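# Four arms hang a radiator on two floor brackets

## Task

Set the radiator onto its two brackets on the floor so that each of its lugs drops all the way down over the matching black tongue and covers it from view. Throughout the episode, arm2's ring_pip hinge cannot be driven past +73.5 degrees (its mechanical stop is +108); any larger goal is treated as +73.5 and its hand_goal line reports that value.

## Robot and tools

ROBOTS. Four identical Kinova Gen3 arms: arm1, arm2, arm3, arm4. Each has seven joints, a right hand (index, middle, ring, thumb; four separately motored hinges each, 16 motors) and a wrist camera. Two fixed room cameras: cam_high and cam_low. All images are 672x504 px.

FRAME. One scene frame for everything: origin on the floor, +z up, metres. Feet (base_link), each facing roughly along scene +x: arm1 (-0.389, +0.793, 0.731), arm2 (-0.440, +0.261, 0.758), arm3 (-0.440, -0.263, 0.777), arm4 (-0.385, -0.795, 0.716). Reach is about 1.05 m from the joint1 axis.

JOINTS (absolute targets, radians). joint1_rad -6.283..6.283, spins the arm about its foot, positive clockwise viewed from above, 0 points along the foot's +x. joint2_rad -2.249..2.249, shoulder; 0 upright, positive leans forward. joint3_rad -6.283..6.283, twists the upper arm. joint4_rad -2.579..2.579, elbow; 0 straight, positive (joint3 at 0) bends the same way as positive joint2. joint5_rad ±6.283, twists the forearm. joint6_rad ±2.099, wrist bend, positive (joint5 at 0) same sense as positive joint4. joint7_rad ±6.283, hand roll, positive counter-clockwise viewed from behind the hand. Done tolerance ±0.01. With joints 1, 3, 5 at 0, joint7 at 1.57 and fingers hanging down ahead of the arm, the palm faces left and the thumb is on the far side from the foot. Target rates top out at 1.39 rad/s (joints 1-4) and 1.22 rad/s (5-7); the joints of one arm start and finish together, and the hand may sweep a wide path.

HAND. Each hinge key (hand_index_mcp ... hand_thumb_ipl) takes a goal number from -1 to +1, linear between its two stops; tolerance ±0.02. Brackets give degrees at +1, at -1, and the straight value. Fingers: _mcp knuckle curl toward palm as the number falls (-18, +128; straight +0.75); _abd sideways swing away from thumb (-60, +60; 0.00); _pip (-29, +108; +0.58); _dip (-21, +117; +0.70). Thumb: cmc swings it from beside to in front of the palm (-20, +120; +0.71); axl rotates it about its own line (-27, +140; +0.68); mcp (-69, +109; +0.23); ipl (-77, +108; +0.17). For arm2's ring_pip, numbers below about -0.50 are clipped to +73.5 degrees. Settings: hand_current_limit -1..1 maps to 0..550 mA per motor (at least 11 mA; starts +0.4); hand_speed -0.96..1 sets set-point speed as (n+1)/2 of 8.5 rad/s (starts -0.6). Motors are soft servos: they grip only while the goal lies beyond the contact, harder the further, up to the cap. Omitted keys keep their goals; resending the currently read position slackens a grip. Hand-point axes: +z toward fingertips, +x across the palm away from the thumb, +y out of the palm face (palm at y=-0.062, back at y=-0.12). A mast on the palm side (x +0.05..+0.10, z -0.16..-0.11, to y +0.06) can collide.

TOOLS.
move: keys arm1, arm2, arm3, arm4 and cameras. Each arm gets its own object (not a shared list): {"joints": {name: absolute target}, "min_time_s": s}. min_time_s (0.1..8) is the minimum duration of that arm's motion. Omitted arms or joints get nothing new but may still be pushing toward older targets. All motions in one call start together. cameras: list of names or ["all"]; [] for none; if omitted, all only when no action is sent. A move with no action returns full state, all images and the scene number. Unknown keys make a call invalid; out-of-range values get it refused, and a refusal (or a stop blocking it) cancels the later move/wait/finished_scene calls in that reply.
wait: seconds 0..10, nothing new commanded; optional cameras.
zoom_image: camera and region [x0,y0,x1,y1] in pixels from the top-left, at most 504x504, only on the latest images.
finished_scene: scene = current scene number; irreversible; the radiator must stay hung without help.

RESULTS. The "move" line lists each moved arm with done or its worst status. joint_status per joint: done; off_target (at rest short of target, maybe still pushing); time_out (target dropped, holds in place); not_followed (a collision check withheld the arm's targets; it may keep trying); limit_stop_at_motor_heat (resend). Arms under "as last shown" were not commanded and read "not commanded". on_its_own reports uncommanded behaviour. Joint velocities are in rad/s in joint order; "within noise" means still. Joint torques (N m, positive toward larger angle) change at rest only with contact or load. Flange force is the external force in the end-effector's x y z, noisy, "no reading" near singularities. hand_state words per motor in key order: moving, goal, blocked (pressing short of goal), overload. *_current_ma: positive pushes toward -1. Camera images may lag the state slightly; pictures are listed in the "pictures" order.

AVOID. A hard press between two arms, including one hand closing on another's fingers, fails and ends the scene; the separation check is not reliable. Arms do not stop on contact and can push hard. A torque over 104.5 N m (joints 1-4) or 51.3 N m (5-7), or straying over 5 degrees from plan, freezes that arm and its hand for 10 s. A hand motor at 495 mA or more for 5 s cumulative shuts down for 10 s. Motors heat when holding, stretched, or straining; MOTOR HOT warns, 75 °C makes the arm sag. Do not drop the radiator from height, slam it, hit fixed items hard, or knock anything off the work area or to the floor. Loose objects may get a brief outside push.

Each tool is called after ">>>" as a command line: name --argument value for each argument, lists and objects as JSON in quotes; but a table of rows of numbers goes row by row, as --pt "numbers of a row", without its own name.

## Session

Scene 1 solved. Now look at scene 2.

>>> move --cameras '["all"]'

>>> zoom_image --camera "cam_low" --region '[420, 150, 600, 400]'

>>> zoom_image --camera "cam_low" --region '[220, 180, 400, 380]'

Scene clock: 0.00 s.
Joint torques (N m): no reading
Motor temperatures (°C): arm1=[31 35 28 34 46 35 42] | arm2=[38 31 32 32 34 39 44] | arm3=[35 37 33 34 36 46 37] | arm4=[35 39 32 34 45 41 47]
Flange force (N): no reading
Joint velocities: within noise
arm1.joint_positions: joint1_rad=+0.404 joint2_rad=-0.367 joint3_rad=-0.103 joint4_rad=+1.437 joint5_rad=-0.052 joint6_rad=+2.037 joint7_rad=+1.816 hand_index_mcp=+0.753 hand_index_abd=+0.000 hand_index_pip=+0.577 hand_index_dip=+0.696 hand_middle_mcp=+0.753 hand_middle_abd=+0.000 hand_middle_pip=+0.577 hand_middle_dip=+0.696 hand_ring_mcp=+0.753 hand_ring_abd=+0.000 hand_ring_pip=+0.577 hand_ring_dip=+0.696 hand_thumb_cmc=+0.714 hand_thumb_axl=+0.677 hand_thumb_mcp=+0.226 hand_thumb_ipl=+0.168 hand_current_limit=+0.400 hand_speed=-0.600
arm1.joint_status: not commanded
arm1.hand_state: goal,goal,goal,goal,goal,goal,goal,goal,goal,goal,goal,goal,goal,goal,goal,goal
arm1.index_mcp_current_ma: 0
arm1.index_abd_current_ma: 0
arm1.index_pip_current_ma: 0
arm1.index_dip_current_ma: 0
arm1.middle_mcp_current_ma: 0
arm1.middle_abd_current_ma: 0
arm1.middle_pip_current_ma: 0
arm1.middle_dip_current_ma: 0
arm1.ring_mcp_current_ma: 0
arm1.ring_abd_current_ma: 0
arm1.ring_pip_current_ma: 0
arm1.ring_dip_current_ma: 0
arm1.thumb_cmc_current_ma: 0
arm1.thumb_axl_current_ma: 0
arm1.thumb_mcp_current_ma: 0
arm1.thumb_ipl_current_ma: 0
arm1.hand_goal_index_mcp: 0.754
arm1.hand_goal_index_abd: 0.000
arm1.hand_goal_index_pip: 0.576
arm1.hand_goal_index_dip: 0.696
arm1.hand_goal_middle_mcp: 0.754
arm1.hand_goal_middle_abd: 0.000
arm1.hand_goal_middle_pip: 0.576
arm1.hand_goal_middle_dip: 0.696
arm1.hand_goal_ring_mcp: 0.754
arm1.hand_goal_ring_abd: 0.000
arm1.hand_goal_ring_pip: 0.576
arm1.hand_goal_ring_dip: 0.696
arm1.hand_goal_thumb_cmc: 0.714
arm1.hand_goal_thumb_axl: 0.678
arm1.hand_goal_thumb_mcp: 0.226
arm1.hand_goal_thumb_ipl: 0.168
arm1.hand: x=-0.2419 y=+0.8353 z=+1.2606 quat_wxyz=(+0.021, +0.003, +1.000, +0.004) (m; scene frame)
arm2.joint_positions: joint1_rad=+0.295 joint2_rad=-0.405 joint3_rad=-0.057 joint4_rad=+1.458 joint5_rad=-0.028 joint6_rad=+1.975 joint7_rad=+1.815 hand_index_mcp=+0.753 hand_index_abd=+0.000 hand_index_pip=+0.577 hand_index_dip=+0.696 hand_middle_mcp=+0.753 hand_middle_abd=+0.000 hand_middle_pip=+0.577 hand_middle_dip=+0.696 hand_ring_mcp=+0.753 hand_ring_abd=+0.000 hand_ring_pip=+0.577 hand_ring_dip=+0.696 hand_thumb_cmc=+0.714 hand_thumb_axl=+0.677 hand_thumb_mcp=+0.226 hand_thumb_ipl=+0.168 hand_current_limit=+0.400 hand_speed=-0.600
arm2.joint_status: not commanded
arm2.hand_state: goal,goal,goal,goal,goal,goal,goal,goal,goal,goal,goal,goal,goal,goal,goal,goal
arm2.index_mcp_current_ma: 0
arm2.index_abd_current_ma: 0
arm2.index_pip_current_ma: 0
arm2.index_dip_current_ma: 0
arm2.middle_mcp_current_ma: 0
arm2.middle_abd_current_ma: 0
arm2.middle_pip_current_ma: 0
arm2.middle_dip_current_ma: 0
arm2.ring_mcp_current_ma: 0
arm2.ring_abd_current_ma: 0
arm2.ring_pip_current_ma: 0
arm2.ring_dip_current_ma: 0
arm2.thumb_cmc_current_ma: 0
arm2.thumb_axl_current_ma: 0
arm2.thumb_mcp_current_ma: 0
arm2.thumb_ipl_current_ma: 0
arm2.hand_goal_index_mcp: 0.754
arm2.hand_goal_index_abd: 0.000
arm2.hand_goal_index_pip: 0.576
arm2.hand_goal_index_dip: 0.696
arm2.hand_goal_middle_mcp: 0.754
arm2.hand_goal_middle_abd: 0.000
arm2.hand_goal_middle_pip: 0.576
arm2.hand_goal_middle_dip: 0.696
arm2.hand_goal_ring_mcp: 0.754
arm2.hand_goal_ring_abd: 0.000
arm2.hand_goal_ring_pip: 0.576
arm2.hand_goal_ring_dip: 0.696
arm2.hand_goal_thumb_cmc: 0.714
arm2.hand_goal_thumb_axl: 0.678
arm2.hand_goal_thumb_mcp: 0.226
arm2.hand_goal_thumb_ipl: 0.168
arm2.hand: x=-0.2781 y=+0.2918 z=+1.2846 quat_wxyz=(+0.050, +0.011, +0.999, -0.010) (m; scene frame)
arm3.joint_positions: joint1_rad=+0.248 joint2_rad=-0.418 joint3_rad=-0.041 joint4_rad=+1.498 joint5_rad=+0.010 joint6_rad=+2.012 joint7_rad=+1.680 hand_index_mcp=+0.753 hand_index_abd=+0.000 hand_index_pip=+0.577 hand_index_dip=+0.696 hand_middle_mcp=+0.753 hand_middle_abd=+0.000 hand_middle_pip=+0.577 hand_middle_dip=+0.696 hand_ring_mcp=+0.753 hand_ring_abd=+0.000 hand_ring_pip=+0.577 hand_ring_dip=+0.696 hand_thumb_cmc=+0.714 hand_thumb_axl=+0.677 hand_thumb_mcp=+0.226 hand_thumb_ipl=+0.168 hand_current_limit=+0.400 hand_speed=-0.600
arm3.joint_status: not commanded
arm3.hand_state: goal,goal,goal,goal,goal,goal,goal,goal,goal,goal,goal,goal,goal,goal,goal,goal
arm3.index_mcp_current_ma: 0
arm3.index_abd_current_ma: 0
arm3.index_pip_current_ma: 0
arm3.index_dip_current_ma: 0
arm3.middle_mcp_current_ma: 0
arm3.middle_abd_current_ma: 0
arm3.middle_pip_current_ma: 0
arm3.middle_dip_current_ma: 0
arm3.ring_mcp_current_ma: 0
arm3.ring_abd_current_ma: 0
arm3.ring_pip_current_ma: 0
arm3.ring_dip_current_ma: 0
arm3.thumb_cmc_current_ma: 0
arm3.thumb_axl_current_ma: 0
arm3.thumb_mcp_current_ma: 0
arm3.thumb_ipl_current_ma: 0
arm3.hand_goal_index_mcp: 0.754
arm3.hand_goal_index_abd: 0.000
arm3.hand_goal_index_pip: 0.576
arm3.hand_goal_index_dip: 0.696
arm3.hand_goal_middle_mcp: 0.754
arm3.hand_goal_middle_abd: 0.000
arm3.hand_goal_middle_pip: 0.576
arm3.hand_goal_middle_dip: 0.696
arm3.hand_goal_ring_mcp: 0.754
arm3.hand_goal_ring_abd: 0.000
arm3.hand_goal_ring_pip: 0.576
arm3.hand_goal_ring_dip: 0.696
arm3.hand_goal_thumb_cmc: 0.714
arm3.hand_goal_thumb_axl: 0.678
arm3.hand_goal_thumb_mcp: 0.226
arm3.hand_goal_thumb_ipl: 0.168
arm3.hand: x=-0.3039 y=-0.2185 z=+1.2938 quat_wxyz=(+0.029, +0.019, +0.999, -0.017) (m; scene frame)
arm4.joint_positions: joint1_rad=+0.646 joint2_rad=-0.404 joint3_rad=-0.067 joint4_rad=+1.515 joint5_rad=-0.080 joint6_rad=+2.064 joint7_rad=+1.861 hand_index_mcp=+0.753 hand_index_abd=+0.000 hand_index_pip=+0.577 hand_index_dip=+0.696 hand_middle_mcp=+0.753 hand_middle_abd=+0.000 hand_middle_pip=+0.577 hand_middle_dip=+0.696 hand_ring_mcp=+0.753 hand_ring_abd=+0.000 hand_ring_pip=+0.577 hand_ring_dip=+0.696 hand_thumb_cmc=+0.714 hand_thumb_axl=+0.677 hand_thumb_mcp=+0.226 hand_thumb_ipl=+0.168 hand_current_limit=+0.400 hand_speed=-0.600
arm4.joint_status: not commanded
arm4.hand_state: goal,goal,goal,goal,goal,goal,goal,goal,goal,goal,goal,goal,goal,goal,goal,goal
arm4.index_mcp_current_ma: 0
arm4.index_abd_current_ma: 0
arm4.index_pip_current_ma: 0
arm4.index_dip_current_ma: 0
arm4.middle_mcp_current_ma: 0
arm4.middle_abd_current_ma: 0
arm4.middle_pip_current_ma: 0
arm4.middle_dip_current_ma: 0
arm4.ring_mcp_current_ma: 0
arm4.ring_abd_current_ma: 0
arm4.ring_pip_current_ma: 0
arm4.ring_dip_current_ma: 0
arm4.thumb_cmc_current_ma: 0
arm4.thumb_axl_current_ma: 0
arm4.thumb_mcp_current_ma: 0
arm4.thumb_ipl_current_ma: 0
arm4.hand_goal_index_mcp: 0.754
arm4.hand_goal_index_abd: 0.000
arm4.hand_goal_index_pip: 0.576
arm4.hand_goal_index_dip: 0.696
arm4.hand_goal_middle_mcp: 0.754
arm4.hand_goal_middle_abd: 0.000
arm4.hand_goal_middle_pip: 0.576
arm4.hand_goal_middle_dip: 0.696
arm4.hand_goal_ring_mcp: 0.754
arm4.hand_goal_ring_abd: 0.000
arm4.hand_goal_ring_pip: 0.576
arm4.hand_goal_ring_dip: 0.696
arm4.hand_goal_thumb_cmc: 0.714
arm4.hand_goal_thumb_axl: 0.678
arm4.hand_goal_thumb_mcp: 0.226
arm4.hand_goal_thumb_ipl: 0.168
arm4.hand: x=-0.2463 y=-0.7727 z=+1.2285 quat_wxyz=(-0.010, +0.136, +0.990, +0.023) (m; scene frame)
pictures: arm1_cam_wrist, arm2_cam_wrist, arm3_cam_wrist, arm4_cam_wrist, cam_high, cam_low
camera_calibration:
arm1_cam_wrist: T_world_to_cam=[[0.768635, 0.638575, 0.037705, -0.365015], [0.412896, -0.540285, 0.733218, -0.417357], [0.488586, -0.548009, -0.678948, 1.55567], [0, 0, 0, 1]] pos_world=[-0.307192, 0.860121, 1.376]
arm2_cam_wrist: T_world_to_cam=[[0.800377, 0.598985, 0.0247686, 0.054921], [0.383846, -0.543765, 0.746312, -0.735238], [0.460498, -0.587824, -0.665135, 1.27896], [0, 0, 0, 1]] pos_world=[-0.3507, 0.319113, 1.39804]
arm3_cam_wrist: T_world_to_cam=[[0.802477, 0.58971, 0.0909598, 0.282623], [0.33627, -0.57289, 0.747475, -1.03559], [0.492903, -0.569245, -0.658033, 1.0079], [0, 0, 0, 1]] pos_world=[-0.375358, -0.186203, 1.4116]
arm4_cam_wrist: T_world_to_cam=[[0.918247, 0.393787, -0.0418753, 0.621763], [0.309909, -0.648747, 0.695042, -1.32479], [0.246532, -0.651198, -0.717748, 0.565585], [0, 0, 0, 1]] pos_world=[-0.299803, -0.735986, 1.35277]

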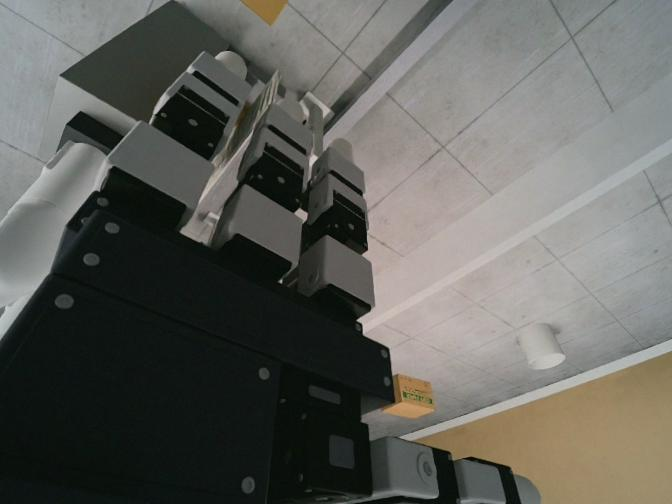

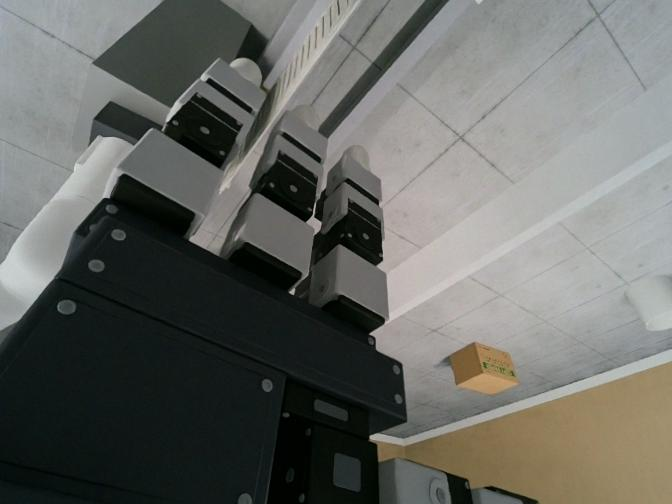

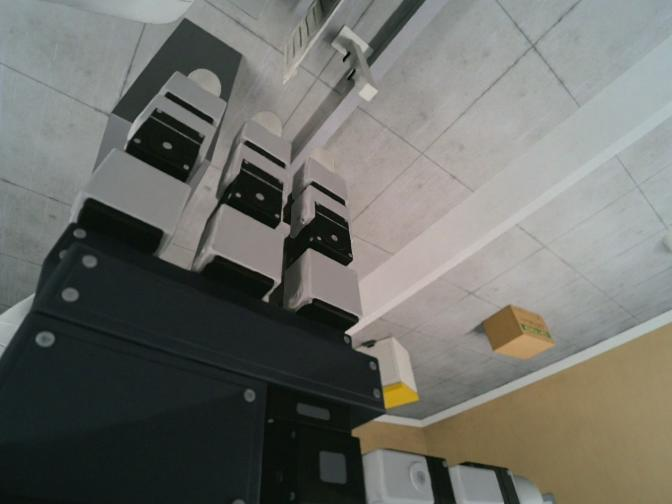

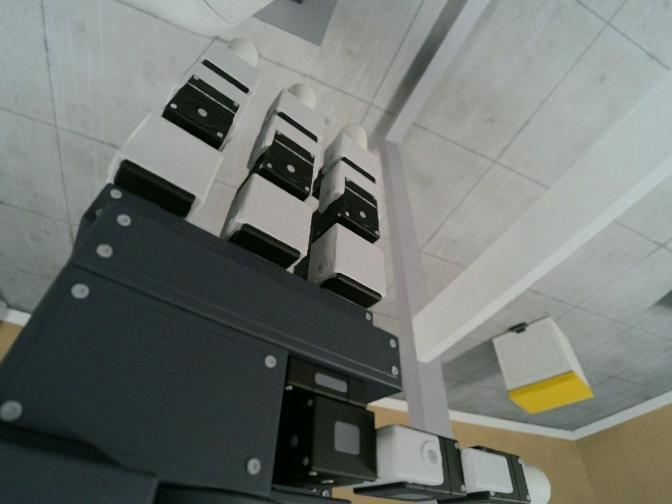

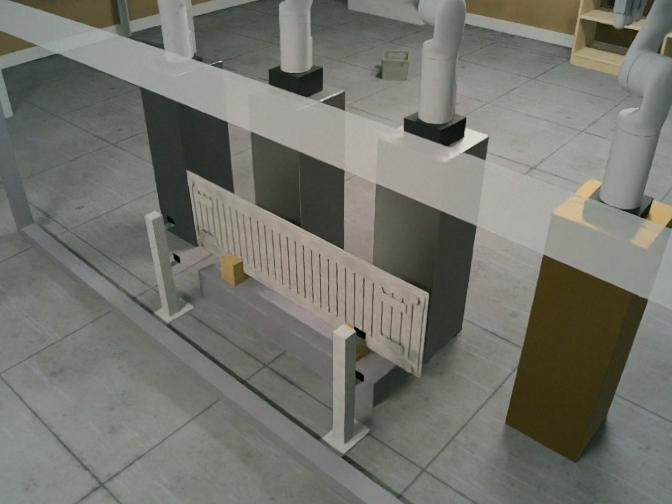

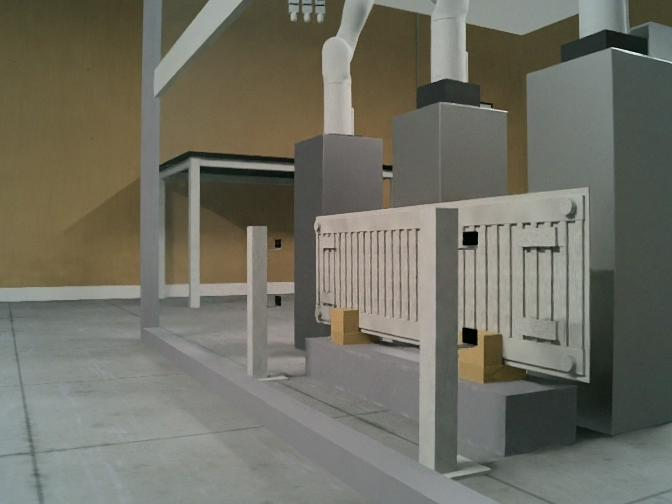

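Scaled by 2.016.

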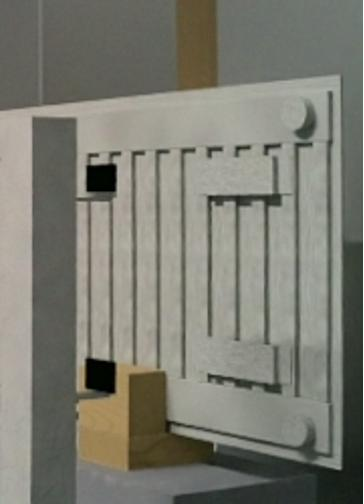

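Scaled by 2.520.

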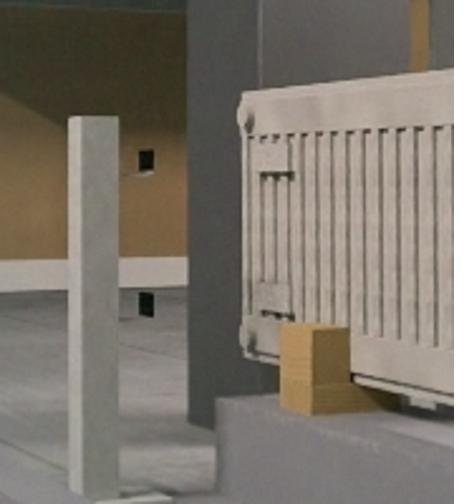

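>>> zoom_image --camera "cam_high" --region '[340, 320, 400, 410]'

>>> zoom_image --camera "cam_high" --region '[140, 200, 200, 290]'

>>> zoom_image --camera "cam_high" --region '[180, 160, 300, 280]'

>>> zoom_image --camera "cam_high" --region '[340, 270, 440, 390]'

>>> zoom_image --camera "cam_low" --region '[440, 200, 500, 260]'

>>> zoom_image --camera "cam_low" --region '[440, 310, 500, 370]'

>>> zoom_image --camera "cam_low" --region '[250, 220, 290, 260]'

>>> zoom_image --camera "cam_low" --region '[250, 280, 290, 320]'

Scaled by 5.600.

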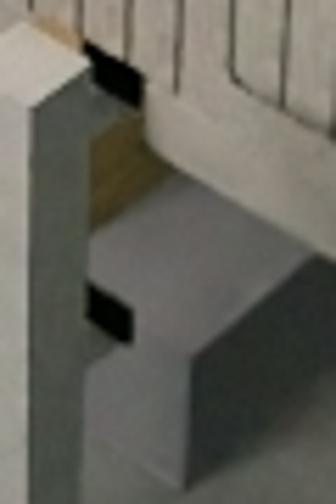

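Scaled by 5.600.

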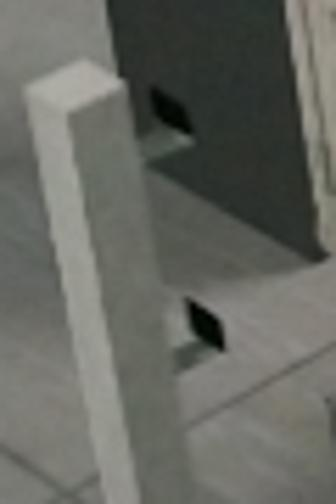

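Scaled by 4.200.

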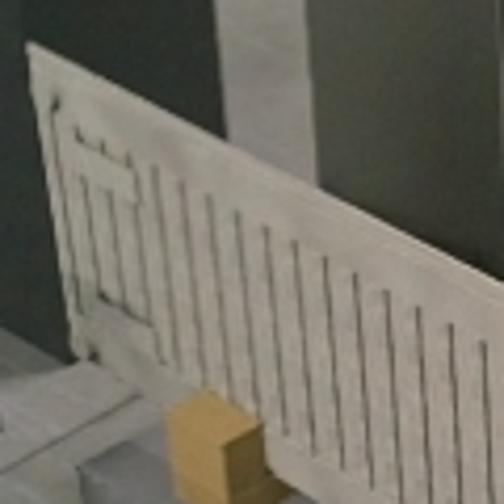

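Scaled by 4.200.

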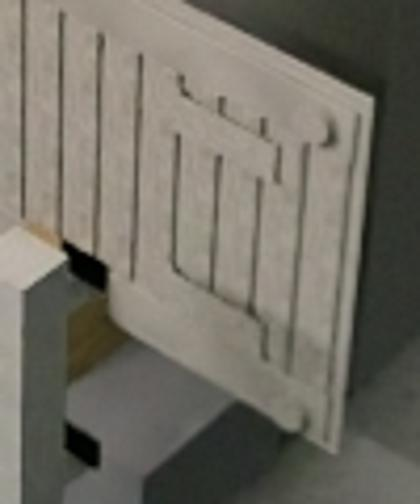

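Scaled by 8.400.

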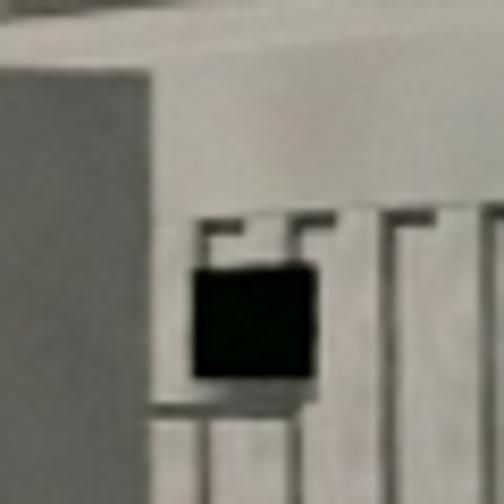

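Scaled by 8.400.

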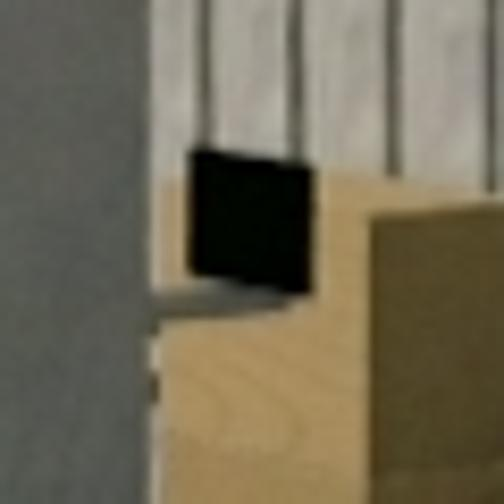

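Scaled by 12.600.

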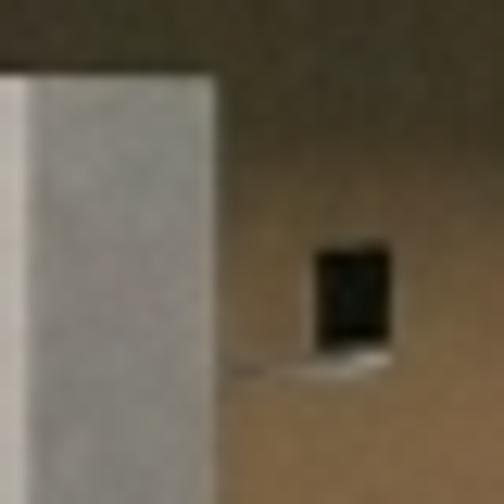

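Scaled by 12.600.

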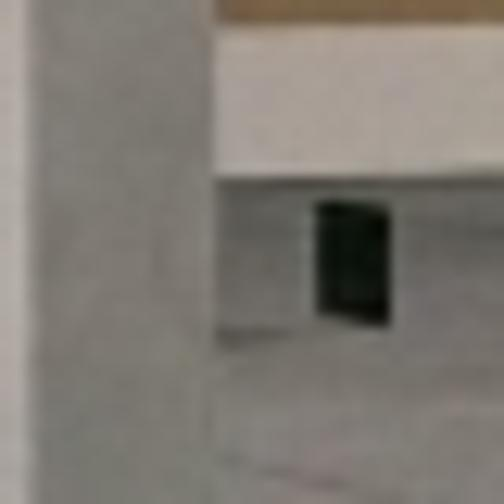

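>>> zoom_image --camera "cam_low" --region '[540, 170, 600, 230]'

>>> zoom_image --camera "cam_low" --region '[540, 340, 600, 400]'

>>> zoom_image --camera "cam_high" --region '[395, 280, 435, 320]'

>>> zoom_image --camera "cam_high" --region '[395, 350, 435, 390]'

>>> zoom_image --camera "cam_high" --region '[180, 160, 220, 200]'

>>> zoom_image --camera "cam_low" --region '[300, 200, 350, 250]'

Scaled by 8.400.

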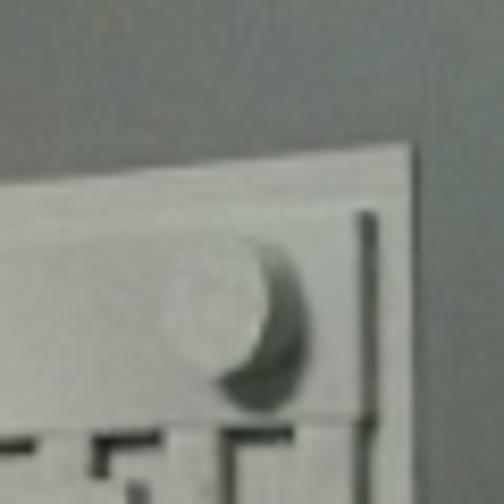

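Scaled by 8.400.

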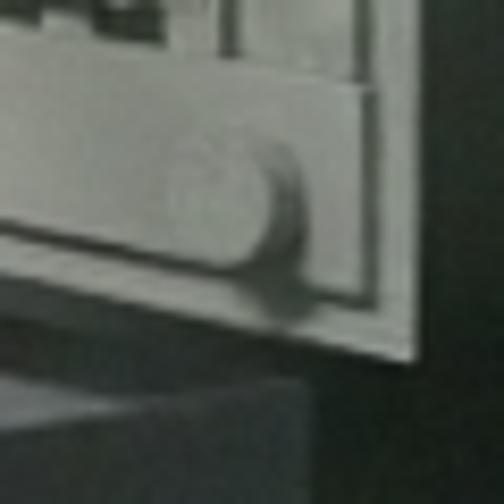

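Scaled by 12.600.

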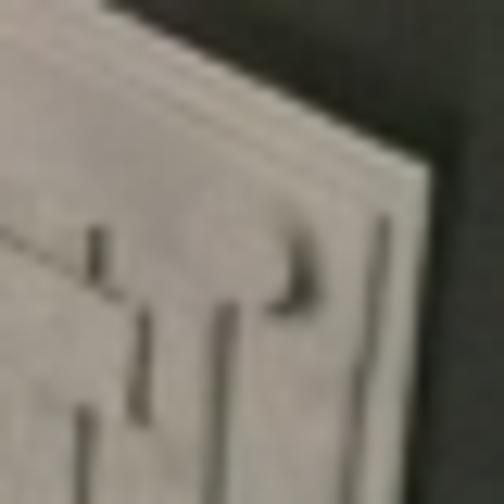

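Scaled by 12.600.

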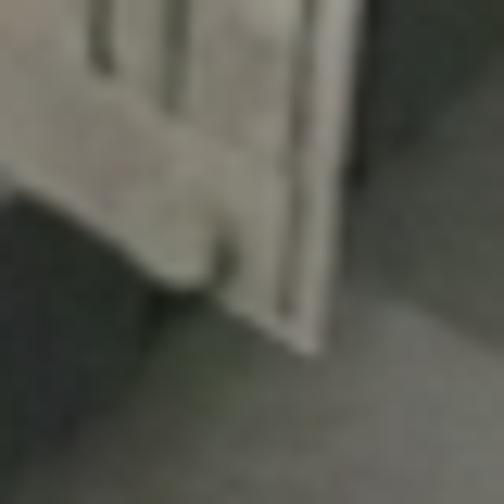

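Scaled by 12.600.

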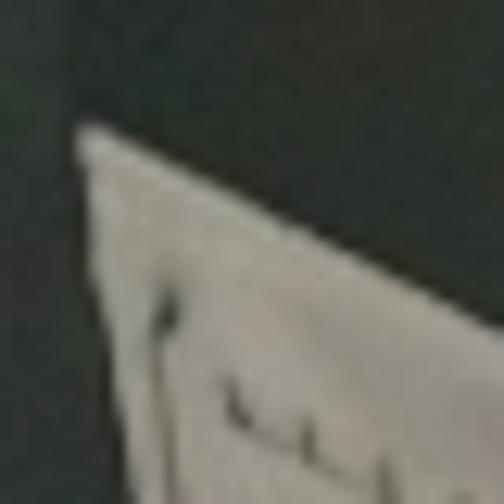

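Scaled by 10.080.

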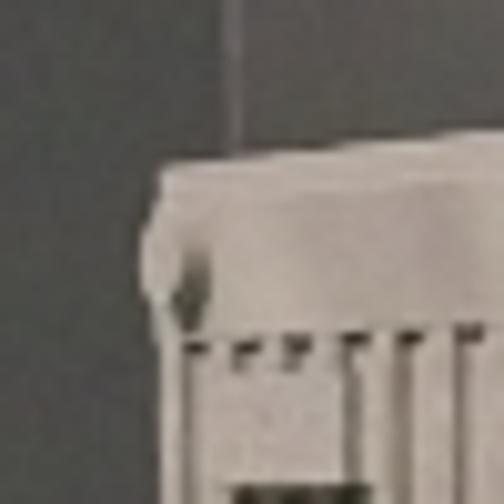

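>>> move --arm1 '{"joints":{"joint1_rad":-0.6},"min_time_s":2}' --arm2 '{"joints":{"joint1_rad":-1.0548,"joint2_rad":1.4669,"joint3_rad":0,"joint4_rad":1.9599,"joint5_rad":-0.3857,"joint6_rad":-0.3947,"joint7_rad":-0.6516,"hand_current_limit":0.75,"hand_index_dip":-0.609,"hand_middle_dip":-0.609,"hand_ring_dip":-0.609,"hand_thumb_cmc":0.95},"min_time_s":4}' --arm3 '{"joints":{"joint1_rad":-0.7090,"joint2_rad":1.1892,"joint3_rad":0,"joint4_rad":2.2476,"joint5_rad":0,"joint6_rad":-0.2952,"joint7_rad":-0.7950,"hand_current_limit":0.1,"hand_speed":-0.7,"hand_thumb_cmc":-0.571},"min_time_s":4}' --arm4 '{"joints":{"joint1_rad":-0.6139,"joint2_rad":1.4518,"joint3_rad":0,"joint4_rad":2.2689,"joint5_rad":0.2051,"joint6_rad":-0.6915,"joint7_rad":0.8062,"hand_current_limit":0.75,"hand_middle_dip":-0.609,"hand_thumb_mcp":0.95,"hand_thumb_ipl":0.49},"min_time_s":4}' --cameras '["all"]'

Scene clock: 419.87 s.
Joint torques (N m): arm1=[-1.45 0.74 -0.22 -7.64 0.13 0.04 0.26] | arm2=[-0.27 -17.67 2.34 1.87 0.1 -0.4 -0.18] | arm3=[2.83 -16.43 -1.06 3.17 -0.48 0.02 0.18] | arm4=[0.58 -15.23 -1.91 4.48 0.07 -0.31 -0.33]
Motor temperatures (°C): arm1=[31 35 28 34 46 35 42] | arm2=[38 31 32 32 34 39 44] | arm3=[35 37 33 35 36 46 37] | arm4=[35 39 32 35 45 41 47]
Flange force (N): arm1=[2.1 0.9 2.6] | arm2=[-1.4 -2.0 -0.1] | arm3=[5.2 -3.2 4.4] | arm4=[0.2 -2.1 0.4]
move: arm1 done; arm2 done; arm3 done; arm4 done
TORQUE WARNING: arm4's joint4_rad reached its warning level (56.7 N m). A warning alone does not stop the arm.
Joint velocities: within noise
arm1.joint_positions: joint1_rad=-0.600 joint2_rad=-0.367 joint3_rad=-0.103 joint4_rad=+1.437 joint5_rad=-0.052 joint6_rad=+2.037 joint7_rad=+1.816 hand_index_mcp=+0.753 hand_index_abd=+0.000 hand_index_pip=+0.577 hand_index_dip=+0.696 hand_middle_mcp=+0.753 hand_middle_abd=+0.000 hand_middle_pip=+0.577 hand_middle_dip=+0.696 hand_ring_mcp=+0.753 hand_ring_abd=+0.000 hand_ring_pip=+0.577 hand_ring_dip=+0.696 hand_thumb_cmc=+0.714 hand_thumb_axl=+0.677 hand_thumb_mcp=+0.224 hand_thumb_ipl=+0.168 hand_current_limit=+0.400 hand_speed=-0.600
arm1.joint_status: all done
arm1.hand_state: goal,goal,goal,goal,goal,goal,goal,goal,goal,goal,goal,goal,goal,goal,goal,goal
arm1.index_mcp_current_ma: -1
arm1.index_abd_current_ma: 0
arm1.index_pip_current_ma: 1
arm1.index_dip_current_ma: 0
arm1.middle_mcp_current_ma: -1
arm1.middle_abd_current_ma: 0
arm1.middle_pip_current_ma: 1
arm1.middle_dip_current_ma: 0
arm1.ring_mcp_current_ma: -1
arm1.ring_abd_current_ma: 0
arm1.ring_pip_current_ma: 1
arm1.ring_dip_current_ma: 0
arm1.thumb_cmc_current_ma: 0
arm1.thumb_axl_current_ma: -1
arm1.thumb_mcp_current_ma: -5
arm1.thumb_ipl_current_ma: 0
arm1.hand_goal_index_mcp: 0.754
arm1.hand_goal_index_abd: 0.000
arm1.hand_goal_index_pip: 0.576
arm1.hand_goal_index_dip: 0.696
arm1.hand_goal_middle_mcp: 0.754
arm1.hand_goal_middle_abd: 0.000
arm1.hand_goal_middle_pip: 0.576
arm1.hand_goal_middle_dip: 0.696
arm1.hand_goal_ring_mcp: 0.754
arm1.hand_goal_ring_abd: 0.000
arm1.hand_goal_ring_pip: 0.576
arm1.hand_goal_ring_dip: 0.696
arm1.hand_goal_thumb_cmc: 0.714
arm1.hand_goal_thumb_axl: 0.678
arm1.hand_goal_thumb_mcp: 0.226
arm1.hand_goal_thumb_ipl: 0.168
arm1.hand: x=-0.3516 y=+0.9421 z=+1.2605 quat_wxyz=(+0.021, -0.479, +0.878, +0.010) (m; scene frame)
arm2.joint_positions: joint1_rad=-1.055 joint2_rad=+1.467 joint3_rad=+0.000 joint4_rad=+1.960 joint5_rad=-0.386 joint6_rad=-0.395 joint7_rad=-0.652 hand_index_mcp=+0.753 hand_index_abd=+0.000 hand_index_pip=+0.577 hand_index_dip=-0.605 hand_middle_mcp=+0.753 hand_middle_abd=+0.000 hand_middle_pip=+0.577 hand_middle_dip=-0.604 hand_ring_mcp=+0.753 hand_ring_abd=+0.000 hand_ring_pip=+0.577 hand_ring_dip=-0.605 hand_thumb_cmc=+0.949 hand_thumb_axl=+0.677 hand_thumb_mcp=+0.224 hand_thumb_ipl=+0.168 hand_current_limit=+0.750 hand_speed=-0.600
arm2.joint_status: all done
arm2.hand_state: goal,goal,goal,goal,goal,goal,goal,goal,goal,goal,goal,goal,goal,goal,goal,goal
arm2.index_mcp_current_ma: -4
arm2.index_abd_current_ma: 0
arm2.index_pip_current_ma: 3
arm2.index_dip_current_ma: 16
arm2.middle_mcp_current_ma: -4
arm2.middle_abd_current_ma: 0
arm2.middle_pip_current_ma: 3
arm2.middle_dip_current_ma: 17
arm2.ring_mcp_current_ma: -4
arm2.ring_abd_current_ma: 0
arm2.ring_pip_current_ma: 3
arm2.ring_dip_current_ma: 15
arm2.thumb_cmc_current_ma: -5
arm2.thumb_axl_current_ma: -4
arm2.thumb_mcp_current_ma: -12
arm2.thumb_ipl_current_ma: -2
arm2.hand_goal_index_mcp: 0.754
arm2.hand_goal_index_abd: 0.000
arm2.hand_goal_index_pip: 0.576
arm2.hand_goal_index_dip: -0.608
arm2.hand_goal_middle_mcp: 0.754
arm2.hand_goal_middle_abd: 0.000
arm2.hand_goal_middle_pip: 0.576
arm2.hand_goal_middle_dip: -0.608
arm2.hand_goal_ring_mcp: 0.754
arm2.hand_goal_ring_abd: 0.000
arm2.hand_goal_ring_pip: 0.576
arm2.hand_goal_ring_dip: -0.608
arm2.hand_goal_thumb_cmc: 0.950
arm2.hand_goal_thumb_axl: 0.678
arm2.hand_goal_thumb_mcp: 0.226
arm2.hand_goal_thumb_ipl: 0.168
arm2.hand: x=-0.1142 y=+0.5061 z=+0.5002 quat_wxyz=(+0.055, +0.705, +0.705, +0.056) (m; scene frame)
arm3.joint_positions: joint1_rad=-0.709 joint2_rad=+1.189 joint3_rad=+0.000 joint4_rad=+2.248 joint5_rad=+0.000 joint6_rad=-0.295 joint7_rad=-0.795 hand_index_mcp=+0.753 hand_index_abd=+0.000 hand_index_pip=+0.577 hand_index_dip=+0.696 hand_middle_mcp=+0.753 hand_middle_abd=+0.000 hand_middle_pip=+0.577 hand_middle_dip=+0.696 hand_ring_mcp=+0.753 hand_ring_abd=+0.000 hand_ring_pip=+0.577 hand_ring_dip=+0.696 hand_thumb_cmc=-0.568 hand_thumb_axl=+0.677 hand_thumb_mcp=+0.223 hand_thumb_ipl=+0.168 hand_current_limit=+0.100 hand_speed=-0.700
arm3.joint_status: all done
arm3.hand_state: goal,goal,goal,goal,goal,goal,goal,goal,goal,goal,goal,goal,goal,goal,goal,goal
arm3.index_mcp_current_ma: 0
arm3.index_abd_current_ma: 0
arm3.index_pip_current_ma: 0
arm3.index_dip_current_ma: 0
arm3.middle_mcp_current_ma: 0
arm3.middle_abd_current_ma: 0
arm3.middle_pip_current_ma: 0
arm3.middle_dip_current_ma: 0
arm3.ring_mcp_current_ma: 0
arm3.ring_abd_current_ma: 0
arm3.ring_pip_current_ma: 0
arm3.ring_dip_current_ma: 0
arm3.thumb_cmc_current_ma: 2
arm3.thumb_axl_current_ma: 0
arm3.thumb_mcp_current_ma: -2
arm3.thumb_ipl_current_ma: 0
arm3.hand_goal_index_mcp: 0.754
arm3.hand_goal_index_abd: 0.000
arm3.hand_goal_index_pip: 0.576
arm3.hand_goal_index_dip: 0.696
arm3.hand_goal_middle_mcp: 0.754
arm3.hand_goal_middle_abd: 0.000
arm3.hand_goal_middle_pip: 0.576
arm3.hand_goal_middle_dip: 0.696
arm3.hand_goal_ring_mcp: 0.754
arm3.hand_goal_ring_abd: 0.000
arm3.hand_goal_ring_pip: 0.576
arm3.hand_goal_ring_dip: 0.696
arm3.hand_goal_thumb_cmc: -0.570
arm3.hand_goal_thumb_axl: 0.678
arm3.hand_goal_thumb_mcp: 0.226
arm3.hand_goal_thumb_ipl: 0.168
arm3.hand: x=-0.1223 y=-0.0954 z=+0.6199 quat_wxyz=(+0.005, +0.713, +0.701, +0.004) (m; scene frame)
arm4.joint_positions: joint1_rad=-0.614 joint2_rad=+1.452 joint3_rad=+0.000 joint4_rad=+2.269 joint5_rad=+0.205 joint6_rad=-0.691 joint7_rad=+0.806 hand_index_mcp=+0.753 hand_index_abd=+0.000 hand_index_pip=+0.577 hand_index_dip=+0.696 hand_middle_mcp=+0.753 hand_middle_abd=+0.000 hand_middle_pip=+0.577 hand_middle_dip=-0.605 hand_ring_mcp=+0.753 hand_ring_abd=+0.000 hand_ring_pip=+0.577 hand_ring_dip=+0.696 hand_thumb_cmc=+0.717 hand_thumb_axl=+0.676 hand_thumb_mcp=+0.951 hand_thumb_ipl=+0.492 hand_current_limit=+0.750 hand_speed=-0.600
arm4.joint_status: all done
arm4.hand_state: goal,goal,goal,goal,goal,goal,goal,goal,goal,goal,goal,goal,goal,goal,goal,goal
arm4.index_mcp_current_ma: -1
arm4.index_abd_current_ma: 0
arm4.index_pip_current_ma: 1
arm4.index_dip_current_ma: 0
arm4.middle_mcp_current_ma: -1
arm4.middle_abd_current_ma: 0
arm4.middle_pip_current_ma: 1
arm4.middle_dip_current_ma: 4
arm4.ring_mcp_current_ma: -1
arm4.ring_abd_current_ma: 0
arm4.ring_pip_current_ma: 1
arm4.ring_dip_current_ma: 0
arm4.thumb_cmc_current_ma: 3
arm4.thumb_axl_current_ma: -3
arm4.thumb_mcp_current_ma: 1
arm4.thumb_ipl_current_ma: 4
arm4.hand_goal_index_mcp: 0.754
arm4.hand_goal_index_abd: 0.000
arm4.hand_goal_index_pip: 0.576
arm4.hand_goal_index_dip: 0.696
arm4.hand_goal_middle_mcp: 0.754
arm4.hand_goal_middle_abd: 0.000
arm4.hand_goal_middle_pip: 0.576
arm4.hand_goal_middle_dip: -0.608
arm4.hand_goal_ring_mcp: 0.754
arm4.hand_goal_ring_abd: 0.000
arm4.hand_goal_ring_pip: 0.576
arm4.hand_goal_ring_dip: 0.696
arm4.hand_goal_thumb_cmc: 0.714
arm4.hand_goal_thumb_axl: 0.678
arm4.hand_goal_thumb_mcp: 0.950
arm4.hand_goal_thumb_ipl: 0.490
arm4.hand: x=-0.1446 y=-0.5453 z=+0.4994 quat_wxyz=(+0.000, +0.000, +0.997, +0.078) (m; scene frame)
pictures: arm1_cam_wrist, arm2_cam_wrist, arm3_cam_wrist, arm4_cam_wrist, cam_high, cam_low
camera_calibration:
arm1_cam_wrist: T_world_to_cam=[[-0.126666, 0.991413, 0.0324913, -0.989428], [0.66894, 0.0611879, 0.740793, -0.800473], [0.732444, 0.115568, -0.670947, 1.11833], [0, 0, 0, 1]] pos_world=[-0.408969, 0.900669, 1.37547]
arm2_cam_wrist: T_world_to_cam=[[0.616421, -0.785537, 0.0543885, 0.479737], [-0.649991, -0.468635, 0.598242, -0.178222], [-0.444452, -0.40412, -0.799468, 0.678562], [0, 0, 0, 1]] pos_world=[-0.109974, 0.567551, 0.623016]
arm3_cam_wrist: T_world_to_cam=[[0.601978, -0.795098, 0.073766, -0.0203941], [-0.599262, -0.388782, 0.69981, -0.589649], [-0.527739, -0.465475, -0.71051, 0.462674], [0, 0, 0, 1]] pos_world=[-0.096906, -0.0300969, 0.742881]
arm4_cam_wrist: T_world_to_cam=[[0.779289, 0.624668, 0.0499843, 0.468258], [0.454675, -0.6185, 0.640881, -0.63761], [0.431253, -0.476705, -0.766011, 0.311263], [0, 0, 0, 1]] pos_world=[-0.209237, -0.538487, 0.623657]

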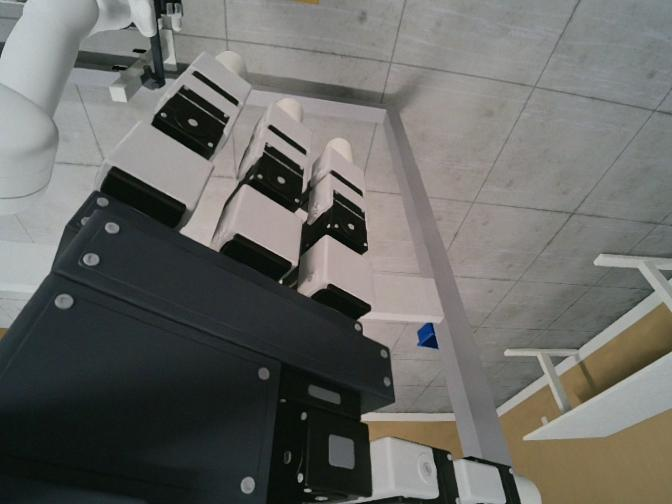

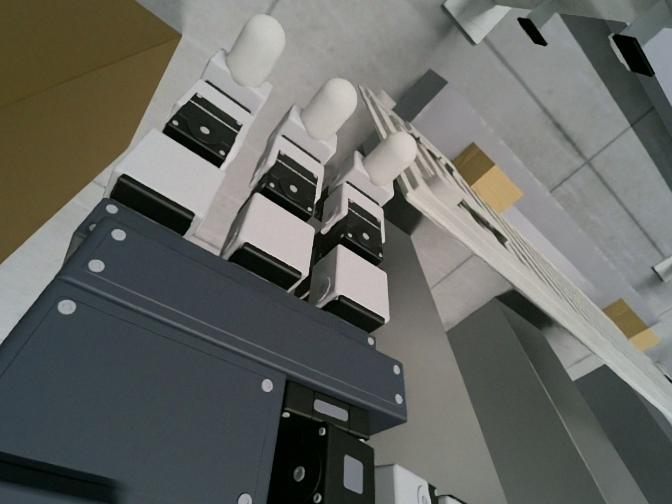

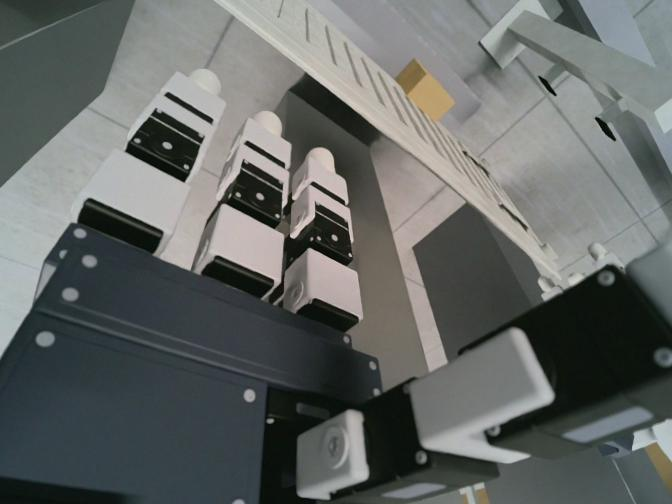

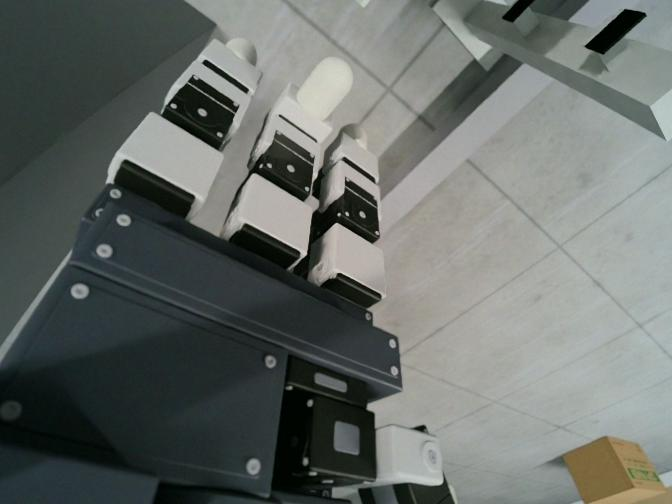

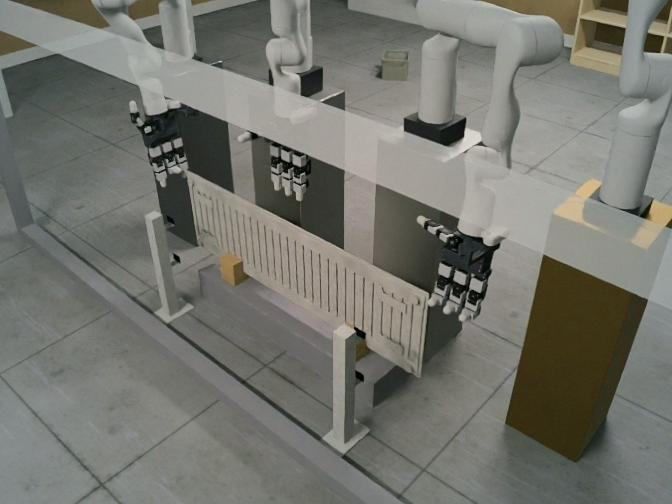

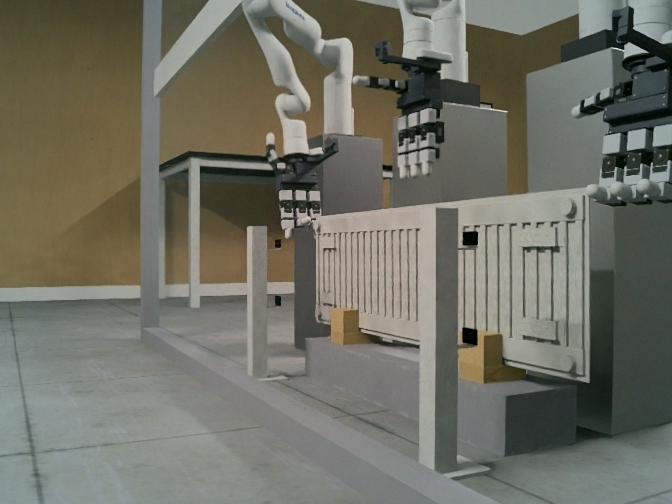

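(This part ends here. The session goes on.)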